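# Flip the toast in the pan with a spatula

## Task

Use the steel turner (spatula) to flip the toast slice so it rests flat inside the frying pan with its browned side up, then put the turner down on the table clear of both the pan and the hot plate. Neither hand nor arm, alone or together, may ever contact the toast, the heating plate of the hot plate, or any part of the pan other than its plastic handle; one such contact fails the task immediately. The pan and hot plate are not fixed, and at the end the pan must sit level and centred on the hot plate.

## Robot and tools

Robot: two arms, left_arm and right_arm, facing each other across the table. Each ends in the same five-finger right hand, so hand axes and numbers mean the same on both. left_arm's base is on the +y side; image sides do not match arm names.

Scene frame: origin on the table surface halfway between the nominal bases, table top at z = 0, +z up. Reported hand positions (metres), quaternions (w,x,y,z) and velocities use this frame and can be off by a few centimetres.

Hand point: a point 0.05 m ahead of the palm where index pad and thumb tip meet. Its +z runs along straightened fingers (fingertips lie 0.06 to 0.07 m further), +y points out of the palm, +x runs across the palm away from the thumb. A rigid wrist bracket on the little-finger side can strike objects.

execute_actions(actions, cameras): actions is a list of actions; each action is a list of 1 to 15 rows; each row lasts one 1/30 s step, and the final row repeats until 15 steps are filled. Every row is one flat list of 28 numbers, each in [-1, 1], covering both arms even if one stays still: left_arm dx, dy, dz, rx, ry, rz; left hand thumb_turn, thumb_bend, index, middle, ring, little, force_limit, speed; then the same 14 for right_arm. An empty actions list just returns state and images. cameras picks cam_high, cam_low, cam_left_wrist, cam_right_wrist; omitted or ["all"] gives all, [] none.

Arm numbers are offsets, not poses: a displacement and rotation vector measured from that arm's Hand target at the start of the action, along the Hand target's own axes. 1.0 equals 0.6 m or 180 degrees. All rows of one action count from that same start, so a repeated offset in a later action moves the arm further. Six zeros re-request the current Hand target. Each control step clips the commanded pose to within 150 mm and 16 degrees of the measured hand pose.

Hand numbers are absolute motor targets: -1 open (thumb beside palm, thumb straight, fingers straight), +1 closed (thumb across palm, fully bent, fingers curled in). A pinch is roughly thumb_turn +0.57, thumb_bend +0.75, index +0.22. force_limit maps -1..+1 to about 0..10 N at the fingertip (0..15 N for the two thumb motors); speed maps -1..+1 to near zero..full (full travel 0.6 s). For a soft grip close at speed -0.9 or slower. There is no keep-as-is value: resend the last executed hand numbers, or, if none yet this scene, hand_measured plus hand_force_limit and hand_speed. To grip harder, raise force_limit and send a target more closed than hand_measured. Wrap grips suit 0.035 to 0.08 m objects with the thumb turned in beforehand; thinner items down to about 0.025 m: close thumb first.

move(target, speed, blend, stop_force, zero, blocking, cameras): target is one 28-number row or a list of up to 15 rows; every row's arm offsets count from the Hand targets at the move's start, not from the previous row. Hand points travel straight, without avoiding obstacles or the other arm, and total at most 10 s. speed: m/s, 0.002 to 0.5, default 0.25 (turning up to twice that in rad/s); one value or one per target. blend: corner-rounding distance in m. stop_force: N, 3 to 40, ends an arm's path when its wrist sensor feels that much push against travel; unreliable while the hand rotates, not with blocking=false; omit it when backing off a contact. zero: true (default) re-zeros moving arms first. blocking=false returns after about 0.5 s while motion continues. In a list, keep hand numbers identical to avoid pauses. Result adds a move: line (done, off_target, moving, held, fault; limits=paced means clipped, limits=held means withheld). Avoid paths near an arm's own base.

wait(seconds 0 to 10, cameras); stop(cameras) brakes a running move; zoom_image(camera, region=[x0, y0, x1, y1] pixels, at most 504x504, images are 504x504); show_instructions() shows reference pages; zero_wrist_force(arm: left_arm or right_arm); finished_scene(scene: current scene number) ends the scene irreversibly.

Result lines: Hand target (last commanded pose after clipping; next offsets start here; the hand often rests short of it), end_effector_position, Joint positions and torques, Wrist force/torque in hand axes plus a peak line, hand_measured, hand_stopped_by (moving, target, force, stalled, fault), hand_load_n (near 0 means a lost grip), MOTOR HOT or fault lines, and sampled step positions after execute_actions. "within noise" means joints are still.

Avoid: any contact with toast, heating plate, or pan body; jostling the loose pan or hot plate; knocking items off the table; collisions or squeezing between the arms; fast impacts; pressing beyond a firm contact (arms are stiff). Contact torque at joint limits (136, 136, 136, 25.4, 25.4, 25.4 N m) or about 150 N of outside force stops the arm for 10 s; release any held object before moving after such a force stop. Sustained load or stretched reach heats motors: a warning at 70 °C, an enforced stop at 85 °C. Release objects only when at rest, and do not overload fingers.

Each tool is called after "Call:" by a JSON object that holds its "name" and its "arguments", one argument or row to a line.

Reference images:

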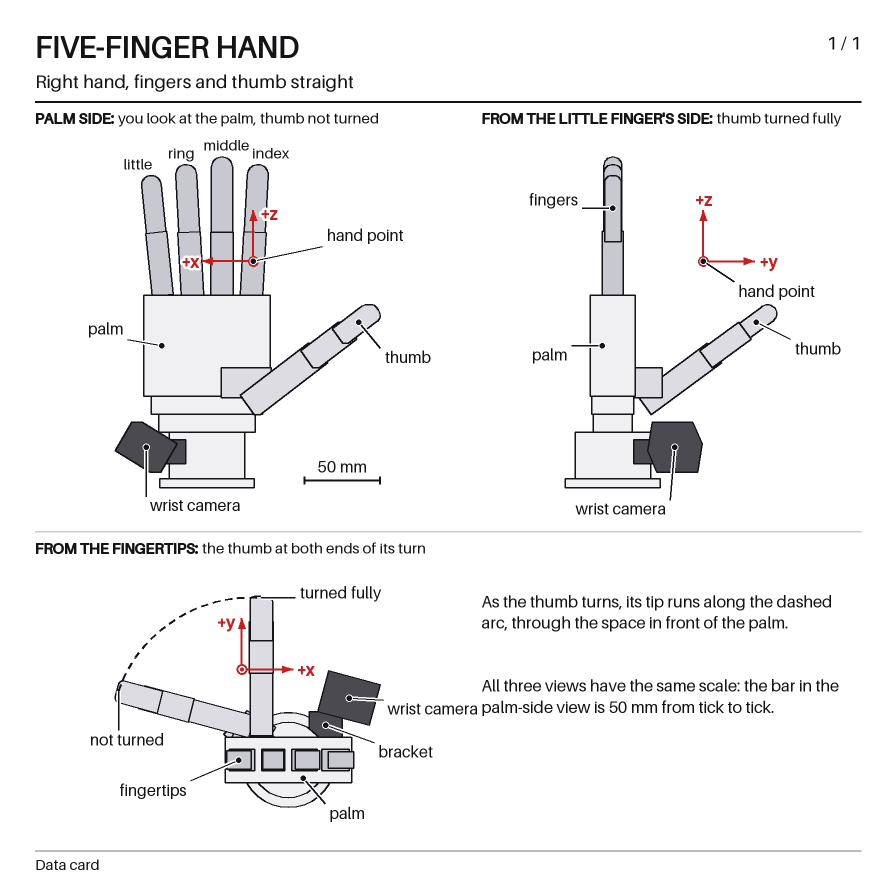

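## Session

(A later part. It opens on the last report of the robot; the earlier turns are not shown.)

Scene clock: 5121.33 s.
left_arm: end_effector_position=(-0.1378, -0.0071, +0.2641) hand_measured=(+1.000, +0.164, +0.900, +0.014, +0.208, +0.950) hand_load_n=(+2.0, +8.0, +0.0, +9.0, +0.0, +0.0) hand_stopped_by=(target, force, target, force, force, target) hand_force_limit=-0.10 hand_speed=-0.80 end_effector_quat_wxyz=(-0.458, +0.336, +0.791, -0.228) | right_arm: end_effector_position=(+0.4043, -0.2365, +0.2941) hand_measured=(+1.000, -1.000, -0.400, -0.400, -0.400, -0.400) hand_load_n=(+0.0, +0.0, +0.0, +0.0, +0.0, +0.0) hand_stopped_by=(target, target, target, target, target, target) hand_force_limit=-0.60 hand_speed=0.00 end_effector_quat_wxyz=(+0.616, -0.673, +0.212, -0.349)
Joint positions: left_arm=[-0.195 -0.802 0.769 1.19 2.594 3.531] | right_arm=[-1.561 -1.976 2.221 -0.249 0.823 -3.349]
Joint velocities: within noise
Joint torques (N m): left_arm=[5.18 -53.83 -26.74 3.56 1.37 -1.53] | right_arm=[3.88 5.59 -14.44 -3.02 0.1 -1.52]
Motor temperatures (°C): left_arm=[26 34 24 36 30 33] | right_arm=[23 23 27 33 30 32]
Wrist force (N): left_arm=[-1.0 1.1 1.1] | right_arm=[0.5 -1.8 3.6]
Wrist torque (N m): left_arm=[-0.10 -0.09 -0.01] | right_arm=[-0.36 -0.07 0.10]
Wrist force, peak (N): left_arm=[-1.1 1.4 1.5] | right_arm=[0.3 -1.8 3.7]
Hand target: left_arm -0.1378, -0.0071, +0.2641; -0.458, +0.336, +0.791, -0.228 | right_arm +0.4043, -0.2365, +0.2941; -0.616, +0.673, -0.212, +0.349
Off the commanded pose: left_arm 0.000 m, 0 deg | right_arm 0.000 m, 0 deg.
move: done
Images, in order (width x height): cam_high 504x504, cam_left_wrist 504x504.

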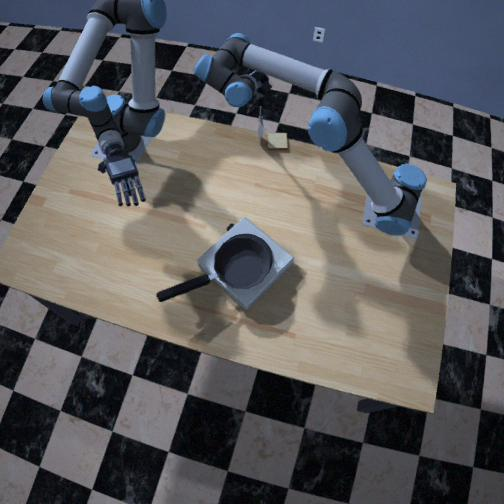

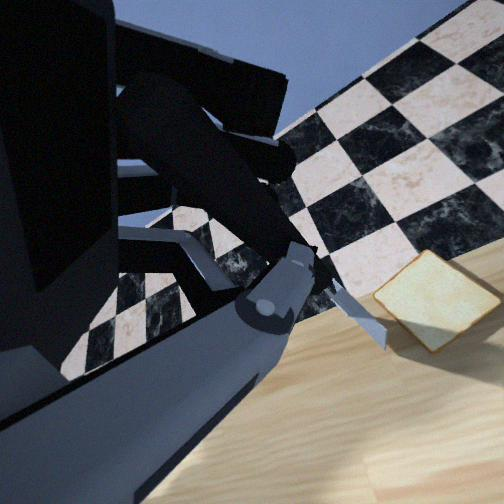

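Call:
{"name": "move", "arguments": {
  "target": [
    [-0.0098,0.0092,-0.0212,0,0,0,1,0.97,0.9,0.6,0.95,0.95,-0.1,-0.8,0,0,0,0,0,0,1,-1,-0.4,-0.4,-0.4,-0.4,-0.6,0],
    [0.1352,0.146,-0.039,0,0,0,1,0.97,0.9,0.6,0.95,0.95,-0.1,-0.8,0,0,0,0,0,0,1,-1,-0.4,-0.4,-0.4,-0.4,-0.6,0]
  ],
  "speed": 0.05,
  "cameras": ["cam_high","cam_left_wrist"]
}}

Call:
{"name": "zoom_image", "arguments": {
  "camera": "cam_high",
  "region": [265, 110, 315, 160]
}}

Call:
{"name": "zoom_image", "arguments": {
  "camera": "cam_left_wrist",
  "region": [304, 200, 504, 400]
}}

Scene clock: 5139.33 s.
left_arm: end_effector_position=(-0.1179, +0.1129, +0.2630) hand_measured=(+1.000, +0.164, +0.900, +0.014, +0.208, +0.950) hand_load_n=(+2.0, +8.0, +0.0, +9.0, +0.0, +0.0) hand_stopped_by=(target, force, target, force, force, target) hand_force_limit=-0.10 hand_speed=-0.80 end_effector_quat_wxyz=(-0.458, +0.336, +0.791, -0.228) | right_arm: end_effector_position=(+0.4043, -0.2365, +0.2941) hand_measured=(+1.000, -1.000, -0.400, -0.400, -0.400, -0.400) hand_load_n=(+0.0, +0.0, +0.5, +0.0, +0.0, +0.0) hand_stopped_by=(target, target, target, target, target, target) hand_force_limit=-0.60 hand_speed=0.00 end_effector_quat_wxyz=(+0.616, -0.673, +0.212, -0.349)
Joint positions: left_arm=[-0.199 -1.137 1.31 0.978 2.593 3.524] | right_arm=[-1.561 -1.976 2.221 -0.249 0.823 -3.349]
Joint velocities: within noise
Joint torques (N m): left_arm=[2.79 -32.49 -18.33 3.25 0.7 1.6] | right_arm=[3.46 5.6 -14.4 -3.05 0.13 -1.44]
Motor temperatures (°C): left_arm=[26 34 24 36 30 33] | right_arm=[23 23 27 33 30 32]
Wrist force (N): left_arm=[-0.9 1.1 1.2] | right_arm=[0.5 -1.8 3.6]
Wrist torque (N m): left_arm=[-0.11 -0.10 0.00] | right_arm=[-0.34 -0.06 0.10]
Wrist force, peak (N): left_arm=[-0.8 2.1 1.2] | right_arm=[0.5 -1.5 3.9]
Hand target: left_arm -0.1178, +0.1129, +0.2629; -0.458, +0.336, +0.791, -0.228 | right_arm +0.4043, -0.2365, +0.2941; -0.616, +0.673, -0.212, +0.349
Off the commanded pose: left_arm 0.000 m, 0 deg | right_arm 0.000 m, 0 deg.
move: done
Images, in order (width x height): cam_high 504x504, cam_left_wrist 504x504.

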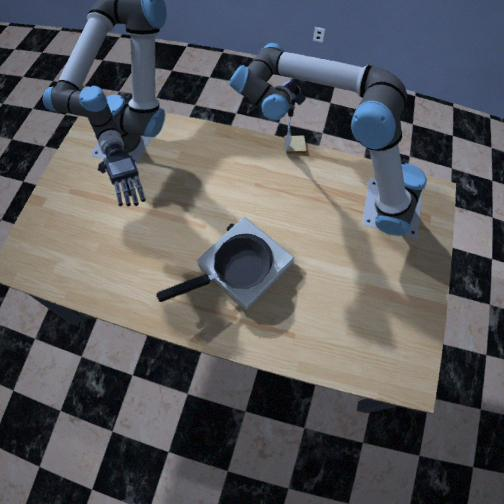

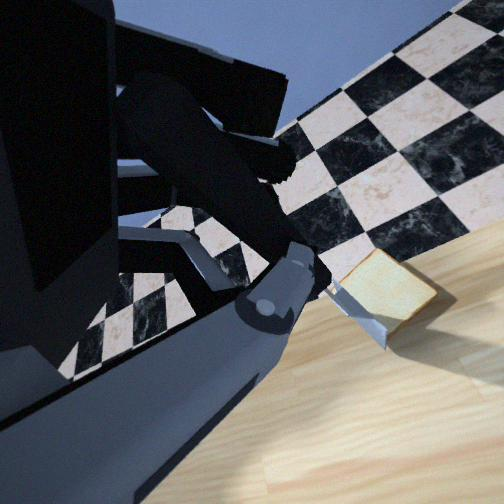

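Scaled by 10.080.

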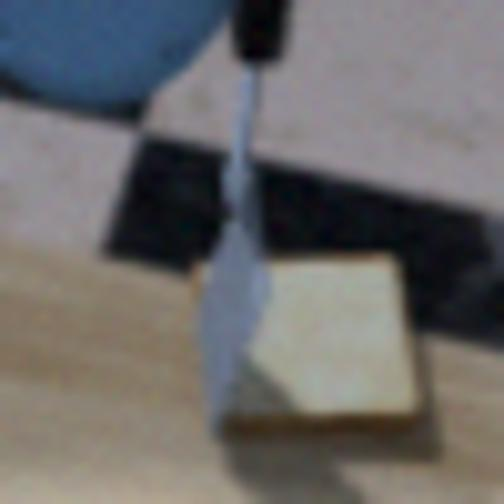

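Scaled by 2.520.

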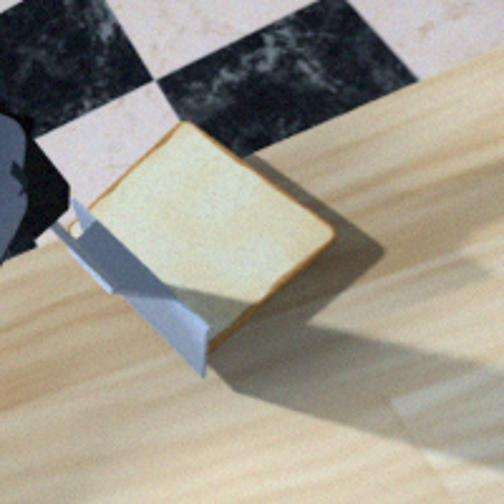

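Call:
{"name": "move", "arguments": {
  "target": [
    [0.0638,-0.1003,-0.0628,0,0,0,1,0.97,0.9,0.6,0.95,0.95,-0.1,-0.8,0,0,0,0,0,0,1,-1,-0.4,-0.4,-0.4,-0.4,-0.6,0],
    [0.0588,0.0163,-0.2322,0.219,-0.2562,-0.1829,1,0.97,0.9,0.6,0.95,0.95,-0.1,-0.8,0,0,0,0,0,0,1,-1,-0.4,-0.4,-0.4,-0.4,-0.6,0],
    [-0.0173,0.1055,-0.1685,0.219,-0.2562,-0.1829,1,0.97,0.9,0.6,0.95,0.95,-0.1,-0.8,0,0,0,0,0,0,1,-1,-0.4,-0.4,-0.4,-0.4,-0.6,0]
  ],
  "speed": [0.08,0.15,0.06],
  "cameras": ["cam_high","cam_left_wrist"]
}}

Call:
{"name": "zoom_image", "arguments": {
  "camera": "cam_high",
  "region": [265, 110, 315, 160]
}}

Call:
{"name": "zoom_image", "arguments": {
  "camera": "cam_left_wrist",
  "region": [304, 200, 504, 400]
}}

Scene clock: 5171.77 s.
left_arm: end_effector_position=(-0.0050, +0.1530, +0.2628) hand_measured=(+1.000, +0.164, +0.900, +0.014, +0.208, +0.950) hand_load_n=(+2.0, +8.5, +0.0, +9.0, +0.0, +0.0) hand_stopped_by=(target, force, target, force, force, target) hand_force_limit=-0.10 hand_speed=-0.80 end_effector_quat_wxyz=(+0.248, +0.171, -0.842, +0.447) | right_arm: end_effector_position=(+0.4043, -0.2365, +0.2941) hand_measured=(+1.000, -1.000, -0.400, -0.400, -0.400, -0.400) hand_load_n=(+0.0, +0.0, +0.0, +0.0, +0.0, +0.0) hand_stopped_by=(target, target, target, target, target, target) hand_force_limit=-0.60 hand_speed=0.00 end_effector_quat_wxyz=(+0.616, -0.673, +0.212, -0.349)
Joint positions: left_arm=[-0.377 -1.815 1.936 0.375 1.521 2.407] | right_arm=[-1.561 -1.976 2.221 -0.249 0.823 -3.349]
Joint velocities: within noise
Joint torques (N m): left_arm=[-13.83 -16.77 -29.69 1.34 -2.03 -1.71] | right_arm=[4.11 5.81 -14.45 -3.08 -0.01 -1.42]
Motor temperatures (°C): left_arm=[26 34 24 36 30 33] | right_arm=[23 23 27 33 30 32]
Wrist force (N): left_arm=[-1.2 0.9 1.4] | right_arm=[0.6 -1.9 3.2]
Wrist torque (N m): left_arm=[-0.11 -0.07 -0.01] | right_arm=[-0.33 -0.07 0.10]
Wrist force, peak (N): left_arm=[-1.5 2.0 1.6] | right_arm=[0.5 -1.6 3.8]
Hand target: left_arm -0.0050, +0.1530, +0.2628; -0.248, -0.171, +0.842, -0.447 | right_arm +0.4043, -0.2365, +0.2941; -0.616, +0.673, -0.212, +0.349
Off the commanded pose: left_arm 0.000 m, 0 deg | right_arm 0.000 m, 0 deg.
move: done
Images, in order (width x height): cam_high 504x504, cam_left_wrist 504x504.

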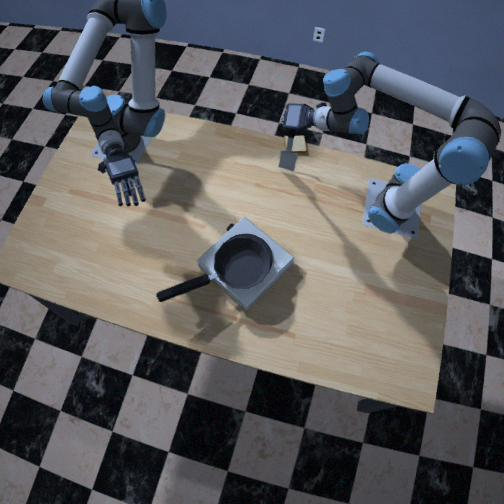

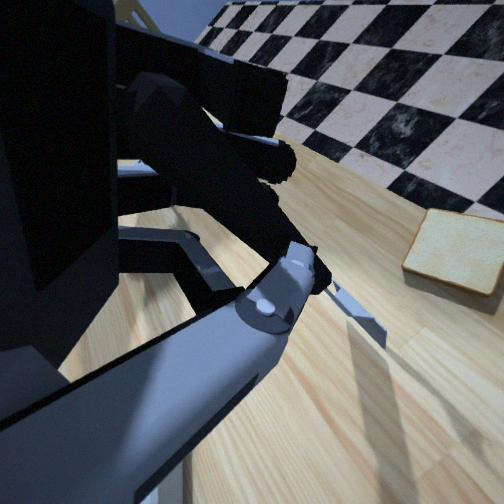

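Scaled by 10.080.

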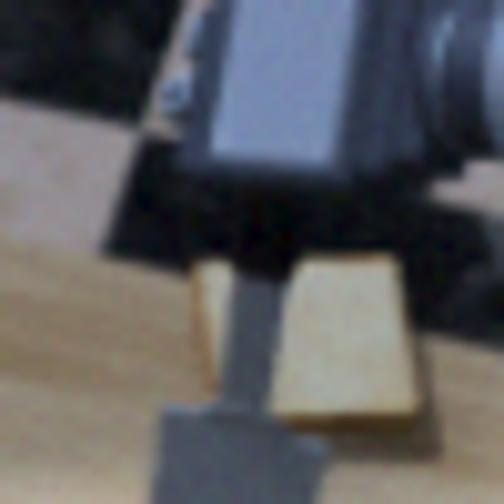

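Scaled by 2.520.

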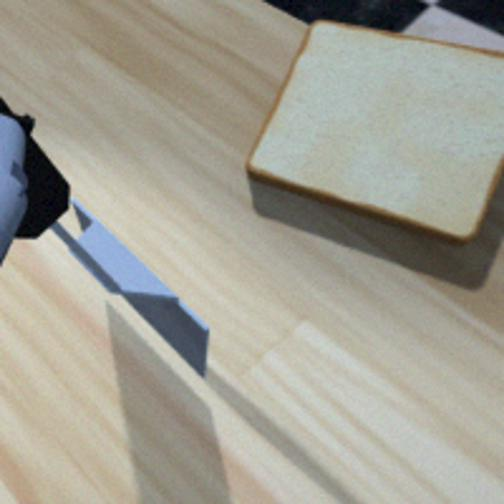

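Call:
{"name": "move", "arguments": {
  "target": [
    [0.039,0.0417,-0.012,0,0,0,1,0.97,0.9,0.6,0.95,0.95,-0.1,-0.8,0,0,0,0,0,0,1,-1,-0.4,-0.4,-0.4,-0.4,-0.6,0],
    [0.1346,0.1012,0.0189,0,0,0,1,0.97,0.9,0.6,0.95,0.95,-0.1,-0.8,0,0,0,0,0,0,1,-1,-0.4,-0.4,-0.4,-0.4,-0.6,0]
  ],
  "speed": 0.04,
  "cameras": ["cam_high","cam_left_wrist"]
}}

Call:
{"name": "zoom_image", "arguments": {
  "camera": "cam_high",
  "region": [265, 110, 315, 160]
}}

Call:
{"name": "zoom_image", "arguments": {
  "camera": "cam_left_wrist",
  "region": [304, 200, 504, 400]
}}

Scene clock: 5192.83 s.
left_arm: end_effector_position=(-0.1052, +0.1710, +0.2630) hand_measured=(+1.000, +0.164, +0.900, +0.014, +0.208, +0.950) hand_load_n=(+2.0, +8.0, +0.0, +9.0, +0.0, +0.0) hand_stopped_by=(target, force, target, force, force, target) hand_force_limit=-0.10 hand_speed=-0.80 end_effector_quat_wxyz=(+0.248, +0.171, -0.842, +0.447) end_effector_velocity=(+0.002, +0.000, +0.000) end_effector_angular_velocity=(+0.000, -0.001, -0.001) | right_arm: end_effector_position=(+0.4043, -0.2365, +0.2941) hand_measured=(+1.000, -1.000, -0.400, -0.400, -0.400, -0.400) hand_load_n=(+0.0, +0.0, +0.0, +0.0, +0.0, +0.0) hand_stopped_by=(target, target, target, target, target, target) hand_force_limit=-0.60 hand_speed=0.00 end_effector_quat_wxyz=(+0.616, -0.673, +0.212, -0.349)
Joint positions: left_arm=[-0.787 -1.844 1.963 0.426 1.164 2.199] | right_arm=[-1.561 -1.976 2.221 -0.249 0.823 -3.349]
Joint velocities: left_arm=[0.005 -0.002 0.002 -0.001 0.004 0.004] | right_arm=[within noise]
Joint torques (N m): left_arm=[12.53 -18.43 -15.96 -0.71 1.4 1.72] | right_arm=[3.84 5.83 -14.54 -2.97 -0.04 -1.49]
Motor temperatures (°C): left_arm=[26 34 24 36 30 33] | right_arm=[23 23 27 33 30 32]
Wrist force (N): left_arm=[-1.5 1.0 1.3] | right_arm=[0.3 -1.4 3.3]
Wrist torque (N m): left_arm=[-0.12 -0.03 -0.04] | right_arm=[-0.28 -0.03 0.10]
Wrist force, peak (N): left_arm=[-1.7 1.2 1.4] | right_arm=[0.5 -1.9 3.7]
Hand target: left_arm -0.1051, +0.1710, +0.2630; -0.248, -0.171, +0.842, -0.447 | right_arm +0.4043, -0.2365, +0.2941; -0.616, +0.673, -0.212, +0.349
Off the commanded pose: left_arm 0.000 m, 0 deg | right_arm 0.000 m, 0 deg.
move: done
Images, in order (width x height): cam_high 504x504, cam_left_wrist 504x504.

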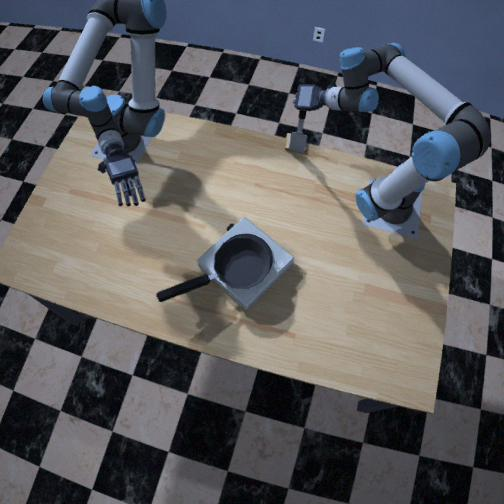

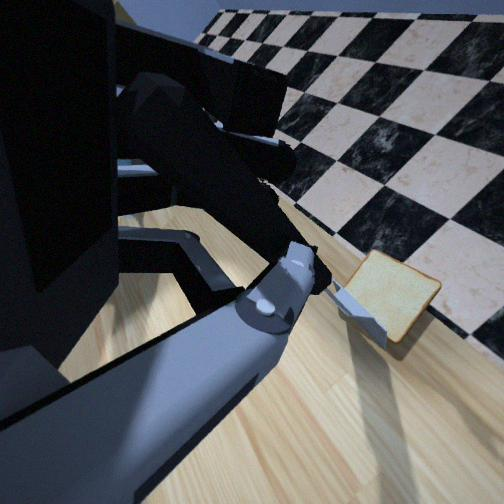

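Scaled by 10.080.

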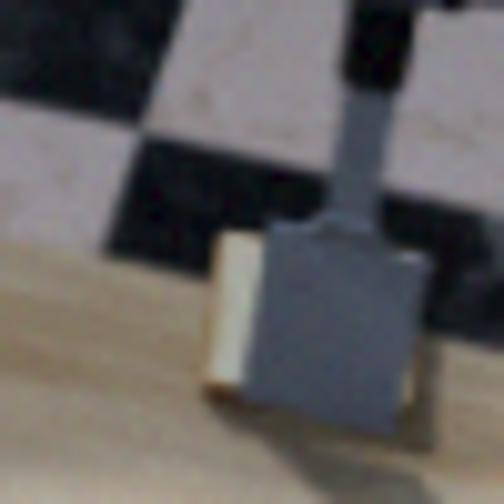

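Scaled by 2.520.

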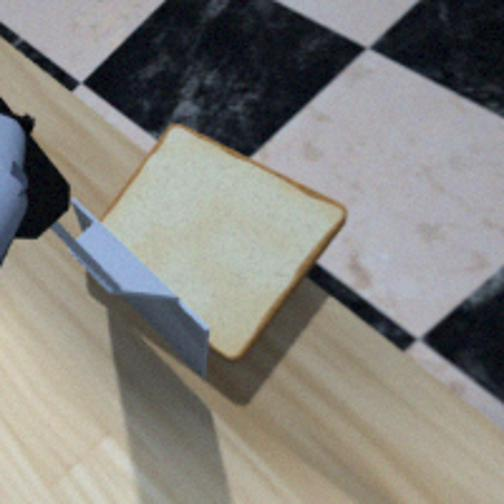

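Call:
{"name": "move", "arguments": {
  "target": [0.0082,0.0051,0.0026,0,0,0,1,0.97,0.9,0.6,0.95,0.95,-0.1,-0.8,0,0,0,0,0,0,1,-1,-0.4,-0.4,-0.4,-0.4,-0.6,0],
  "speed": 0.03,
  "cameras": ["cam_high","cam_left_wrist"]
}}

Call:
{"name": "zoom_image", "arguments": {
  "camera": "cam_high",
  "region": [265, 110, 315, 160]
}}

Call:
{"name": "zoom_image", "arguments": {
  "camera": "cam_left_wrist",
  "region": [304, 200, 504, 400]
}}

Scene clock: 5199.70 s.
left_arm: end_effector_position=(-0.1112, +0.1710, +0.2630) hand_measured=(+1.000, +0.164, +0.900, +0.014, +0.208, +0.950) hand_load_n=(+2.0, +8.5, +0.0, +9.0, +0.0, +0.0) hand_stopped_by=(target, force, target, force, force, target) hand_force_limit=-0.10 hand_speed=-0.80 end_effector_quat_wxyz=(+0.248, +0.171, -0.842, +0.447) | right_arm: end_effector_position=(+0.4043, -0.2365, +0.2941) hand_measured=(+1.000, -1.000, -0.400, -0.400, -0.400, -0.400) hand_load_n=(+0.0, +0.0, -0.5, +0.0, +0.0, +0.0) hand_stopped_by=(target, target, target, target, target, target) hand_force_limit=-0.60 hand_speed=0.00 end_effector_quat_wxyz=(+0.616, -0.673, +0.212, -0.349)
Joint positions: left_arm=[-0.806 -1.839 1.96 0.428 1.148 2.188] | right_arm=[-1.561 -1.976 2.221 -0.249 0.823 -3.349]
Joint velocities: within noise
Joint torques (N m): left_arm=[11.7 -9.59 -23.97 0.86 1.32 1.27] | right_arm=[3.62 5.75 -14.4 -3.02 -0.07 -1.51]
Motor temperatures (°C): left_arm=[26 34 24 36 30 33] | right_arm=[23 23 27 33 30 32]
Wrist force (N): left_arm=[-1.3 0.7 0.9] | right_arm=[0.3 -1.4 3.6]
Wrist torque (N m): left_arm=[-0.09 -0.03 -0.02] | right_arm=[-0.28 -0.03 0.10]
Wrist force, peak (N): left_arm=[-1.7 1.2 1.3] | right_arm=[0.4 -1.7 3.9]
Hand target: left_arm -0.1111, +0.1710, +0.2630; -0.248, -0.171, +0.842, -0.447 | right_arm +0.4043, -0.2365, +0.2941; -0.616, +0.673, -0.212, +0.349
Off the commanded pose: left_arm 0.000 m, 0 deg | right_arm 0.000 m, 0 deg.
move: done
Images, in order (width x height): cam_high 504x504, cam_left_wrist 504x504.

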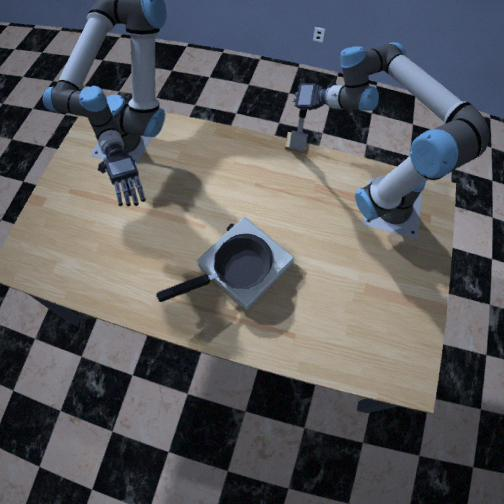

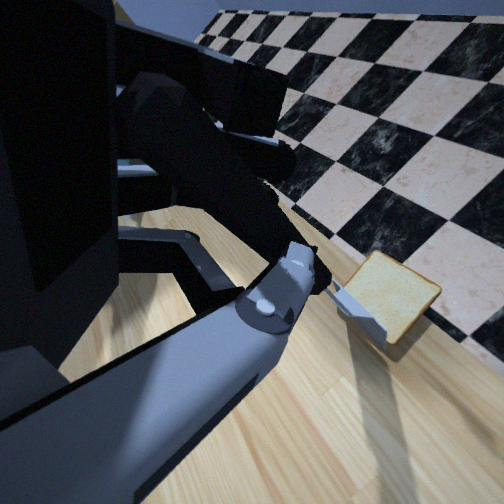

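Scaled by 10.080.

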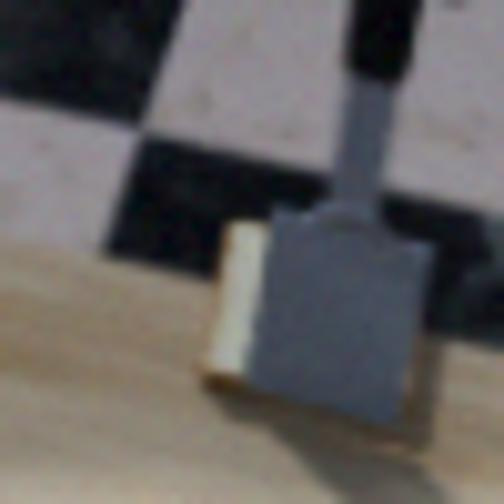

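Scaled by 2.520.

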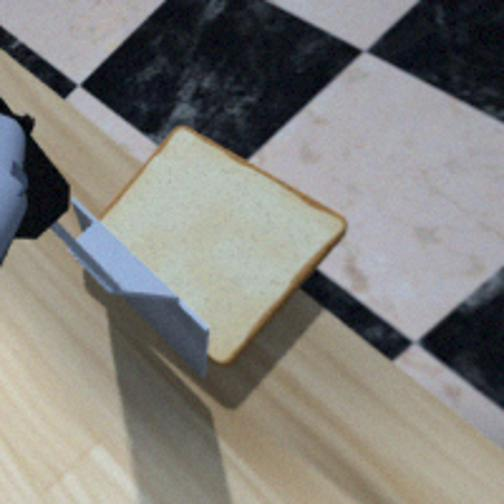

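Call:
{"name": "move", "arguments": {
  "target": [
    [0.072,-0.109,-0.0758,0,0,0,1,0.97,0.9,0.6,0.95,0.95,-0.1,-0.8,0,0,0,0,0,0,1,-1,-0.4,-0.4,-0.4,-0.4,-0.6,0],
    [0.4538,0.4227,0.2753,0.005,-0.2267,0.3404,1,0.97,0.9,0.6,0.95,0.95,-0.1,-0.8,0,0,0,0,0,0,1,-1,-0.4,-0.4,-0.4,-0.4,-0.6,0]
  ],
  "speed": [0.08,0.15],
  "cameras": ["cam_high","cam_left_wrist","cam_low"]
}}

Call:
{"name": "zoom_image", "arguments": {
  "camera": "cam_high",
  "region": [265, 80, 345, 160]
}}

Call:
{"name": "zoom_image", "arguments": {
  "camera": "cam_left_wrist",
  "region": [254, 230, 454, 430]
}}

Scene clock: 5223.20 s.
left_arm: end_effector_position=(-0.5057, +0.1525, +0.1705) hand_measured=(+1.000, +0.164, +0.900, +0.014, +0.208, +0.950) hand_load_n=(+2.0, +9.5, +0.0, +9.0, +0.0, +0.5) hand_stopped_by=(target, force, target, force, force, target) hand_force_limit=-0.10 hand_speed=-0.80 end_effector_quat_wxyz=(+0.298, +0.138, +0.833, -0.445) | right_arm: end_effector_position=(+0.4043, -0.2365, +0.2941) hand_measured=(+1.000, -1.000, -0.400, -0.400, -0.400, -0.400) hand_load_n=(+0.0, +0.0, +0.0, -0.5, +0.0, +0.0) hand_stopped_by=(target, target, target, target, target, target) hand_force_limit=-0.60 hand_speed=0.00 end_effector_quat_wxyz=(+0.616, -0.673, +0.212, -0.349)
Joint positions: left_arm=[-1.383 -0.131 0.035 2.104 0.491 1.838] | right_arm=[-1.561 -1.976 2.221 -0.249 0.823 -3.349]
Joint velocities: within noise
Joint torques (N m): left_arm=[2.73 -54.03 -15.42 4.39 0.12 1.74] | right_arm=[4.02 5.34 -14.62 -3.05 -0.12 -1.47]
Motor temperatures (°C): left_arm=[26 34 24 36 30 33] | right_arm=[23 23 27 33 30 32]
Wrist force (N): left_arm=[0.5 0.8 0.2] | right_arm=[0.3 -1.6 3.4]
Wrist torque (N m): left_arm=[-0.15 0.26 -0.29] | right_arm=[-0.29 -0.03 0.09]
Wrist force, peak (N): left_arm=[-1.9 1.5 2.1] | right_arm=[0.4 -1.8 3.8]
Hand target: left_arm -0.5071, +0.1516, +0.1706; +0.305, +0.132, +0.839, -0.431 | right_arm +0.4043, -0.2365, +0.2941; -0.616, +0.673, -0.212, +0.349
Off the commanded pose: left_arm 0.002 m, 2 deg | right_arm 0.000 m, 0 deg.
elbow stopped short (left arm): the move would have taken joint 3 (elbow) straighter than the controller allows.
move: done
Images, in order (width x height): cam_high 504x504, cam_low 504x504, cam_left_wrist 504x504.

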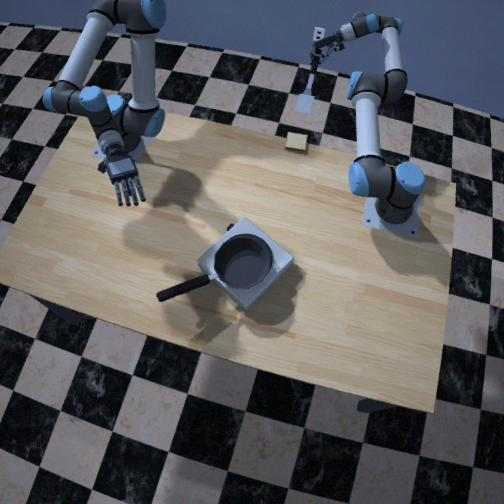

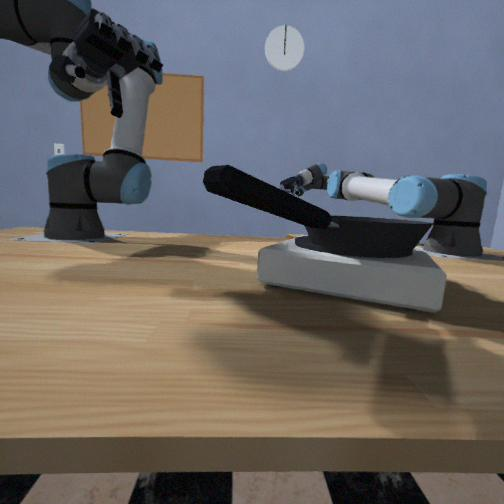

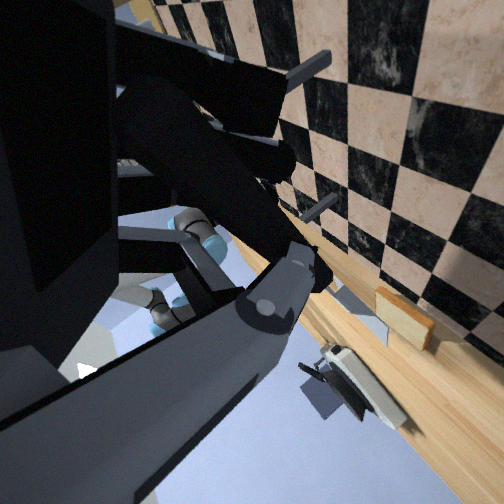

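Scaled by 6.300.

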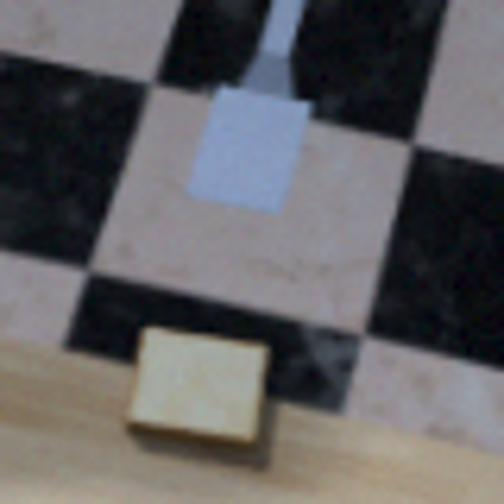

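Scaled by 2.520.

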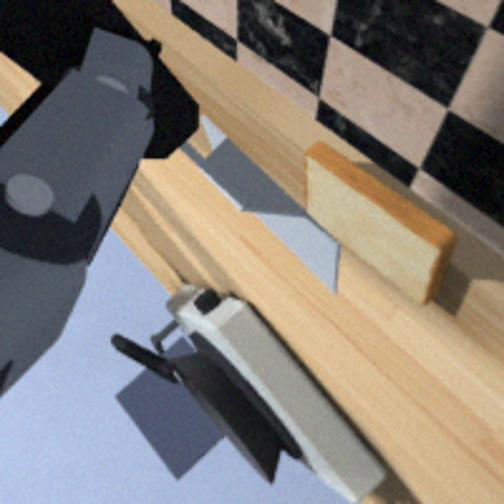

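Call:
{"name": "move", "arguments": {
  "target": [0.0963,0.0905,0.0907,0,0,0,1,0.97,0.9,0.6,0.95,0.95,-0.1,-0.8,0,0,0,0,0,0,1,-1,-0.4,-0.4,-0.4,-0.4,-0.6,0],
  "speed": 0.06,
  "cameras": ["cam_high","cam_left_wrist"]
}}

Call:
{"name": "zoom_image", "arguments": {
  "camera": "cam_high",
  "region": [265, 90, 335, 160]
}}

Call:
{"name": "zoom_image", "arguments": {
  "camera": "cam_left_wrist",
  "region": [274, 200, 474, 400]
}}

Scene clock: 5246.97 s.
left_arm: end_effector_position=(-0.5028, +0.1383, +0.0755) hand_measured=(+1.000, +0.164, +0.900, +0.014, +0.208, +0.950) hand_load_n=(+2.0, +9.5, +0.0, +9.0, +0.0, +0.0) hand_stopped_by=(target, force, target, force, force, target) hand_force_limit=-0.10 hand_speed=-0.80 end_effector_quat_wxyz=(+0.296, +0.138, +0.836, -0.441) end_effector_velocity=(+0.000, +0.001, +0.002) end_effector_angular_velocity=(+0.001, -0.005, -0.002) | right_arm: end_effector_position=(+0.4043, -0.2365, +0.2941) hand_measured=(+1.000, -1.000, -0.400, -0.400, -0.400, -0.400) hand_load_n=(+0.0, +0.0, +0.0, +0.0, +0.0, +0.0) hand_stopped_by=(target, target, target, target, target, target) hand_force_limit=-0.60 hand_speed=0.00 end_effector_quat_wxyz=(+0.616, -0.673, +0.212, -0.349)
Joint positions: left_arm=[-1.361 -0.022 0.035 1.954 0.492 1.883] | right_arm=[-1.561 -1.976 2.221 -0.249 0.823 -3.349]
Joint velocities: left_arm=[-0.002 -0.001 0.001 0.005 0 0] | right_arm=[within noise]
Joint torques (N m): left_arm=[4.12 -69.34 -14.65 4.36 -0.53 -0.08] | right_arm=[3.23 5.43 -14.99 -3 -0.14 -1.47]
Motor temperatures (°C): left_arm=[26 34 24 36 30 33] | right_arm=[23 23 27 33 30 32]
Wrist force (N): left_arm=[0.7 1.1 0.6] | right_arm=[0.5 -1.7 3.3]
Wrist torque (N m): left_arm=[-0.12 0.22 -0.26] | right_arm=[-0.30 -0.05 0.10]
Wrist force, peak (N): left_arm=[1.1 1.4 1.1] | right_arm=[0.7 -1.7 3.8]
Hand target: left_arm -0.5041, +0.1377, +0.0755; +0.305, +0.132, +0.839, -0.431 | right_arm +0.4043, -0.2365, +0.2941; -0.616, +0.673, -0.212, +0.349
Off the commanded pose: left_arm 0.001 m, 2 deg | right_arm 0.000 m, 0 deg.
elbow stopped short (left arm): the move would have taken joint 3 (elbow) straighter than the controller allows.
move: done
Images, in order (width x height): cam_high 504x504, cam_left_wrist 504x504.

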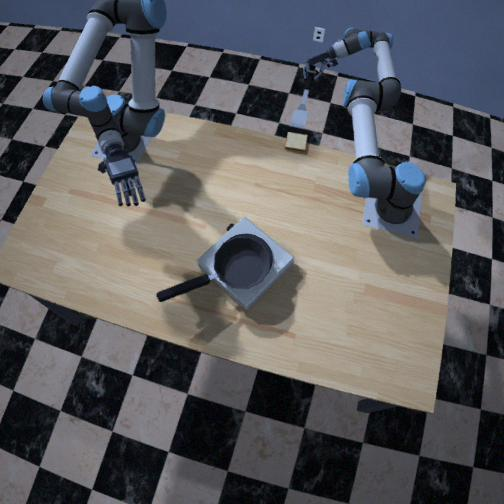

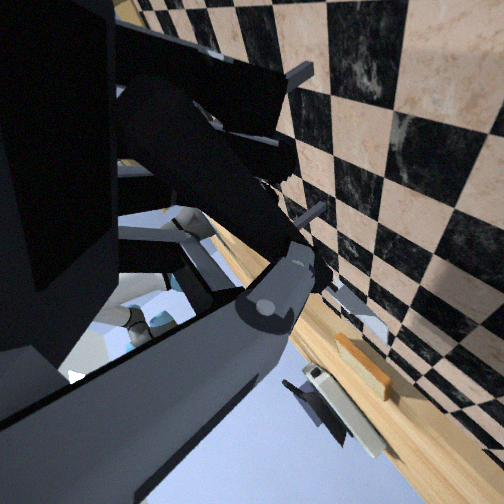

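Scaled by 7.200.

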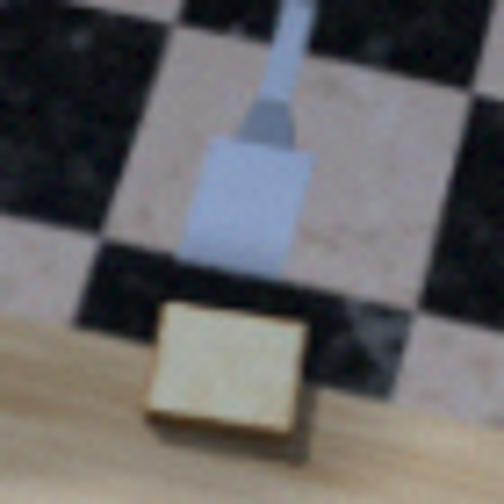

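Scaled by 2.520.

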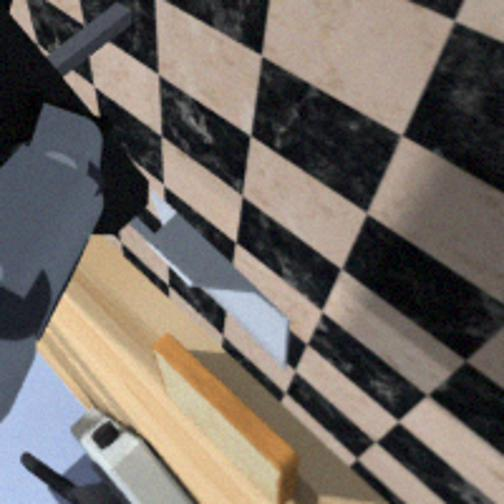

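Call:
{"name": "move", "arguments": {
  "target": [-0.0912,0.0597,0.0425,0,0,0,1,0.97,0.9,0.6,0.95,0.95,-0.1,-0.8,0,0,0,0,0,0,1,-1,-0.4,-0.4,-0.4,-0.4,-0.6,0],
  "speed": 0.02,
  "stop_force": 3,
  "cameras": ["cam_high","cam_left_wrist"]
}}

Call:
{"name": "zoom_image", "arguments": {
  "camera": "cam_high",
  "region": [265, 90, 335, 160]
}}

Call:
{"name": "zoom_image", "arguments": {
  "camera": "cam_left_wrist",
  "region": [274, 200, 474, 400]
}}

Scene clock: 5264.67 s.
left_arm: end_effector_position=(-0.4340, +0.1407, +0.0754) hand_measured=(+1.000, +0.164, +0.900, +0.014, +0.208, +0.950) hand_load_n=(+1.5, +9.5, +0.0, +8.5, +0.0, +0.0) hand_stopped_by=(target, force, target, force, force, target) hand_force_limit=-0.10 hand_speed=-0.80 end_effector_quat_wxyz=(+0.305, +0.132, +0.839, -0.431) | right_arm: end_effector_position=(+0.4043, -0.2365, +0.2941) hand_measured=(+1.000, -1.000, -0.400, -0.400, -0.400, -0.400) hand_load_n=(+0.0, +0.0, +0.0, +0.0, +0.0, +0.0) hand_stopped_by=(target, target, target, target, target, target) hand_force_limit=-0.60 hand_speed=0.00 end_effector_quat_wxyz=(+0.616, -0.673, +0.212, -0.349)
Joint positions: left_arm=[-1.336 -0.369 0.759 1.58 0.5 1.894] | right_arm=[-1.561 -1.976 2.221 -0.249 0.823 -3.349]
Joint velocities: within noise
Joint torques (N m): left_arm=[-13.41 -46.99 -20.91 4.67 -2.88 -0.25] | right_arm=[3.62 5.53 -14.8 -2.98 -0.24 -1.45]
Motor temperatures (°C): left_arm=[26 34 24 36 30 33] | right_arm=[23 23 27 33 30 32]
Wrist force (N): left_arm=[0.3 1.0 0.3] | right_arm=[0.3 -1.6 3.6]
Wrist torque (N m): left_arm=[-0.12 0.30 -0.29] | right_arm=[-0.33 -0.04 0.09]
Wrist force, peak (N): left_arm=[1.2 1.2 0.8] | right_arm=[0.6 -1.6 3.8]
Hand target: left_arm -0.4340, +0.1407, +0.0754; +0.305, +0.132, +0.839, -0.431 | right_arm +0.4043, -0.2365, +0.2941; -0.616, +0.673, -0.212, +0.349
Off the commanded pose: left_arm 0.000 m, 0 deg | right_arm 0.000 m, 0 deg.
move: done
Images, in order (width x height): cam_high 504x504, cam_left_wrist 504x504.

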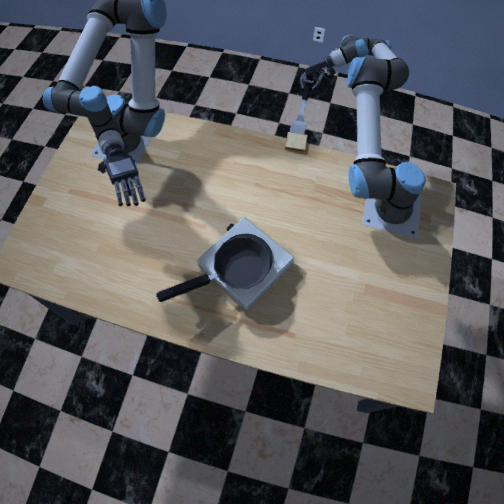

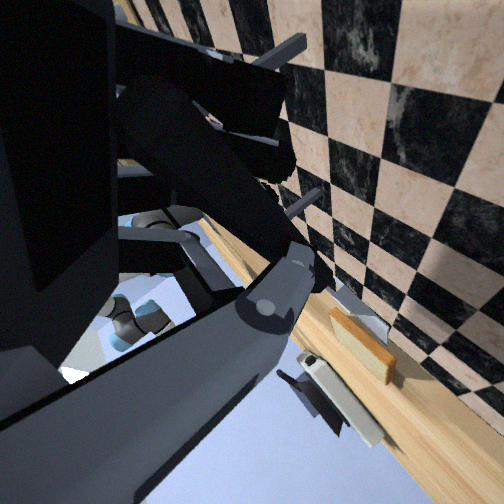

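Scaled by 7.200.

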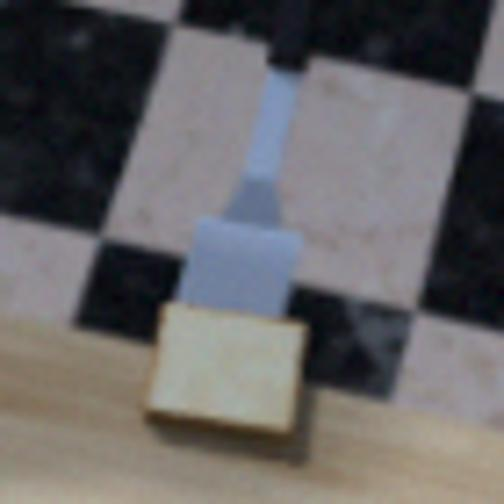

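Scaled by 2.520.

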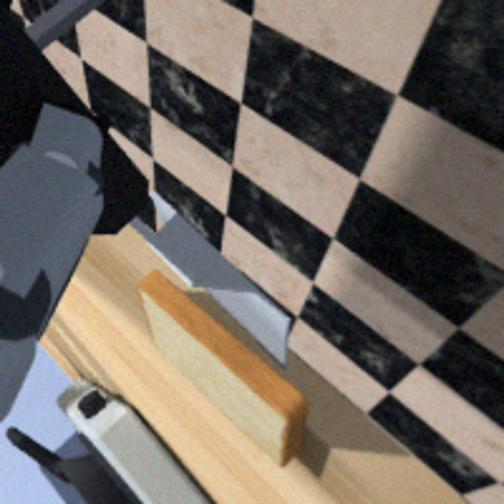

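Call:
{"name": "move", "arguments": {
  "target": [-0.0169,0.0105,0.0086,0,0,0,1,0.97,0.9,0.6,0.95,0.95,-0.1,-0.8,0,0,0,0,0,0,1,-1,-0.4,-0.4,-0.4,-0.4,-0.6,0],
  "speed": 0.01,
  "stop_force": 3,
  "cameras": ["cam_high","cam_left_wrist"]
}}

Call:
{"name": "zoom_image", "arguments": {
  "camera": "cam_high",
  "region": [265, 90, 335, 160]
}}

Scene clock: 5272.70 s.
left_arm: end_effector_position=(-0.4210, +0.1406, +0.0755) hand_measured=(+1.000, +0.164, +0.900, +0.014, +0.208, +0.950) hand_load_n=(+1.5, +9.5, +0.0, +9.0, +0.0, +0.0) hand_stopped_by=(target, force, target, force, force, target) hand_force_limit=-0.10 hand_speed=-0.80 end_effector_quat_wxyz=(+0.305, +0.132, +0.839, -0.431) | right_arm: end_effector_position=(+0.4043, -0.2365, +0.2941) hand_measured=(+1.000, -1.000, -0.400, -0.400, -0.400, -0.400) hand_load_n=(+0.5, +0.0, +0.0, +0.0, +0.0, +0.0) hand_stopped_by=(target, target, target, target, target, target) hand_force_limit=-0.60 hand_speed=0.00 end_effector_quat_wxyz=(+0.616, -0.673, +0.212, -0.349)
Joint positions: left_arm=[-1.331 -0.405 0.833 1.534 0.498 1.904] | right_arm=[-1.561 -1.976 2.221 -0.249 0.823 -3.349]
Joint velocities: within noise
Joint torques (N m): left_arm=[-1.21 -46.53 -23.82 4.63 -2.77 -1.66] | right_arm=[3.86 5.87 -14.55 -3.06 -0.21 -1.37]
Motor temperatures (°C): left_arm=[26 34 24 36 30 33] | right_arm=[23 23 27 33 30 32]
Wrist force (N): left_arm=[0.5 1.2 0.7] | right_arm=[0.2 -1.7 3.4]
Wrist torque (N m): left_arm=[-0.11 0.27 -0.27] | right_arm=[-0.33 -0.02 0.08]
Wrist force, peak (N): left_arm=[0.9 1.3 0.8] | right_arm=[0.6 -1.6 3.7]
Hand target: left_arm -0.4210, +0.1407, +0.0755; +0.305, +0.132, +0.839, -0.431 | right_arm +0.4043, -0.2365, +0.2941; -0.616, +0.673, -0.212, +0.349
Off the commanded pose: left_arm 0.000 m, 0 deg | right_arm 0.000 m, 0 deg.
move: done
Images, in order (width x height): cam_high 504x504, cam_left_wrist 504x504.

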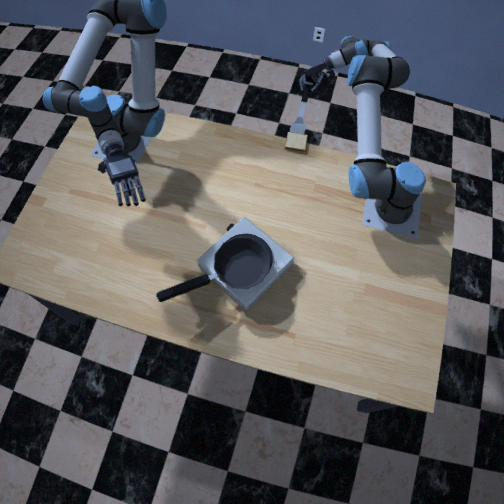

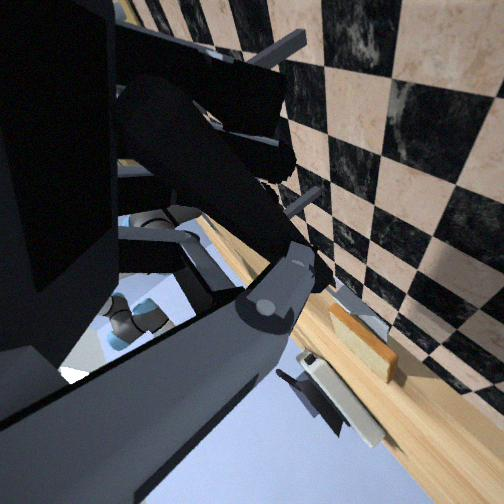

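Scaled by 7.200.

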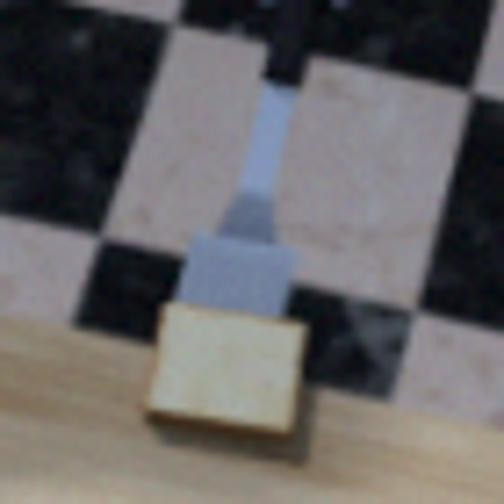

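Call:
{"name": "move", "arguments": {
  "target": [-0.0192,-0.0262,-0.0182,0,0,0,1,0.97,0.9,0.6,0.95,0.95,-0.1,-0.8,0,0,0,0,0,0,1,-1,-0.4,-0.4,-0.4,-0.4,-0.6,0],
  "speed": 0.02,
  "cameras": ["cam_high","cam_left_wrist","cam_low"]
}}

Call:
{"name": "zoom_image", "arguments": {
  "camera": "cam_high",
  "region": [265, 90, 335, 160]
}}

Call:
{"name": "zoom_image", "arguments": {
  "camera": "cam_left_wrist",
  "region": [274, 200, 474, 400]
}}

Scene clock: 5293.47 s.
left_arm: end_effector_position=(-0.4240, +0.1406, +0.0978) hand_measured=(+1.000, +0.164, +0.900, +0.014, +0.208, +0.950) hand_load_n=(+2.0, +10.0, +0.0, +8.5, +0.0, +0.0) hand_stopped_by=(target, force, target, force, force, target) hand_force_limit=-0.10 hand_speed=-0.80 end_effector_quat_wxyz=(+0.305, +0.132, +0.839, -0.431) | right_arm: end_effector_position=(+0.4043, -0.2365, +0.2941) hand_measured=(+1.000, -1.000, -0.400, -0.400, -0.400, -0.400) hand_load_n=(+0.0, +0.0, +0.0, +0.0, +0.0, +0.0) hand_stopped_by=(target, target, target, target, target, target) hand_force_limit=-0.60 hand_speed=0.00 end_effector_quat_wxyz=(+0.616, -0.673, +0.212, -0.349)
Joint positions: left_arm=[-1.332 -0.425 0.813 1.576 0.498 1.902] | right_arm=[-1.561 -1.976 2.221 -0.249 0.823 -3.349]
Joint velocities: within noise
Joint torques (N m): left_arm=[-14.27 -49.58 -11.6 1.48 0.02 -1.24] | right_arm=[3.66 5.54 -14.76 -3.09 -0.27 -1.44]
Motor temperatures (°C): left_arm=[26 34 24 36 30 33] | right_arm=[23 23 27 33 30 32]
Wrist force (N): left_arm=[1.0 1.2 0.4] | right_arm=[0.7 -1.6 3.3]
Wrist torque (N m): left_arm=[-0.13 0.25 -0.28] | right_arm=[-0.31 -0.08 0.11]
Wrist force, peak (N): left_arm=[1.3 1.4 0.7] | right_arm=[0.7 -1.8 3.7]
Hand target: left_arm -0.4240, +0.1406, +0.0976; +0.305, +0.132, +0.839, -0.431 | right_arm +0.4043, -0.2365, +0.2941; -0.616, +0.673, -0.212, +0.349
Off the commanded pose: left_arm 0.000 m, 0 deg | right_arm 0.000 m, 0 deg.
move: done
Images, in order (width x height): cam_high 504x504, cam_low 504x504, cam_left_wrist 504x504.

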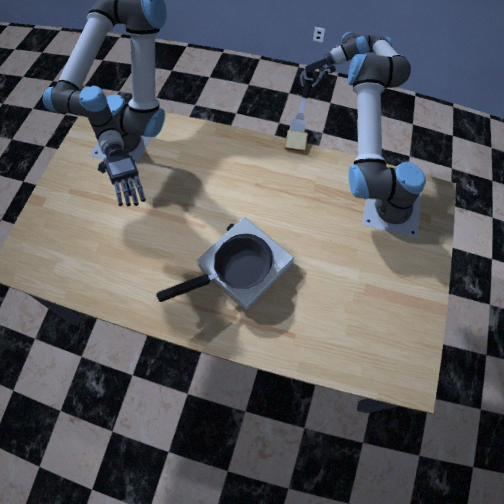

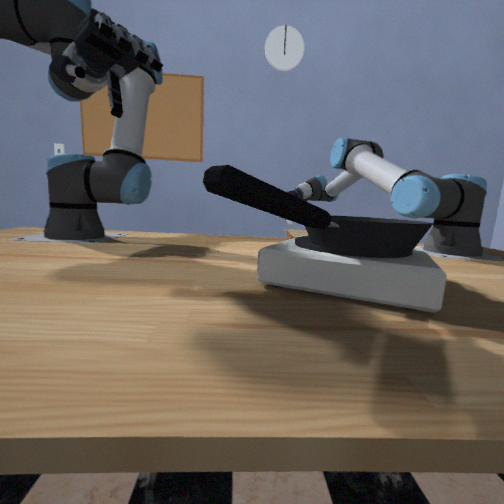

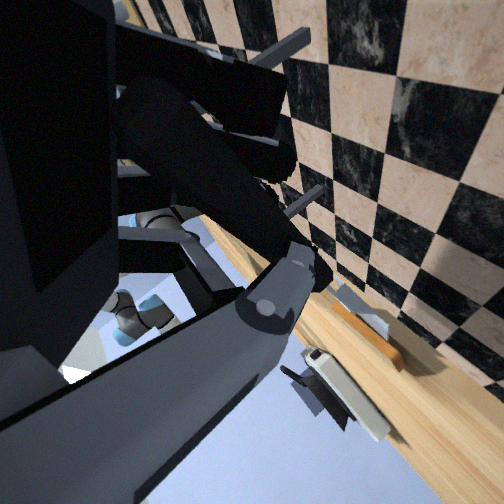

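Scaled by 7.200.

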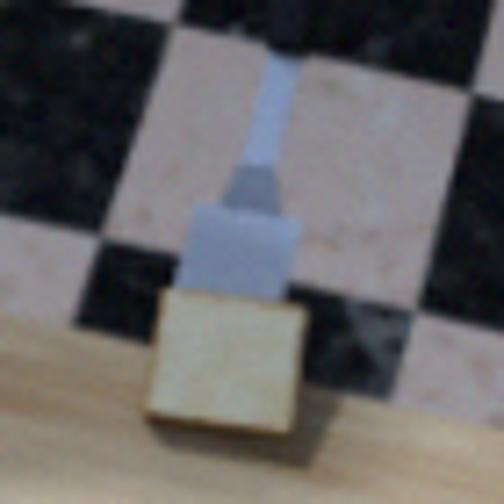

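Scaled by 2.520.

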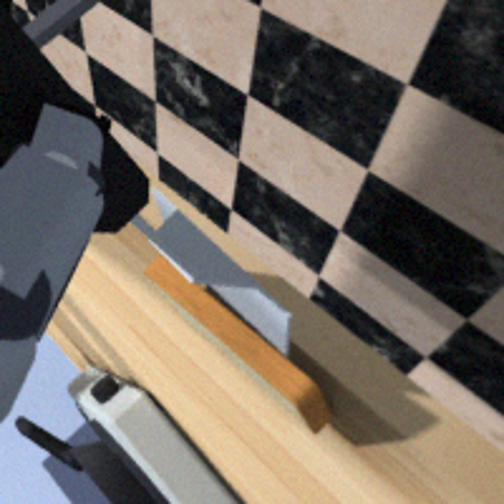

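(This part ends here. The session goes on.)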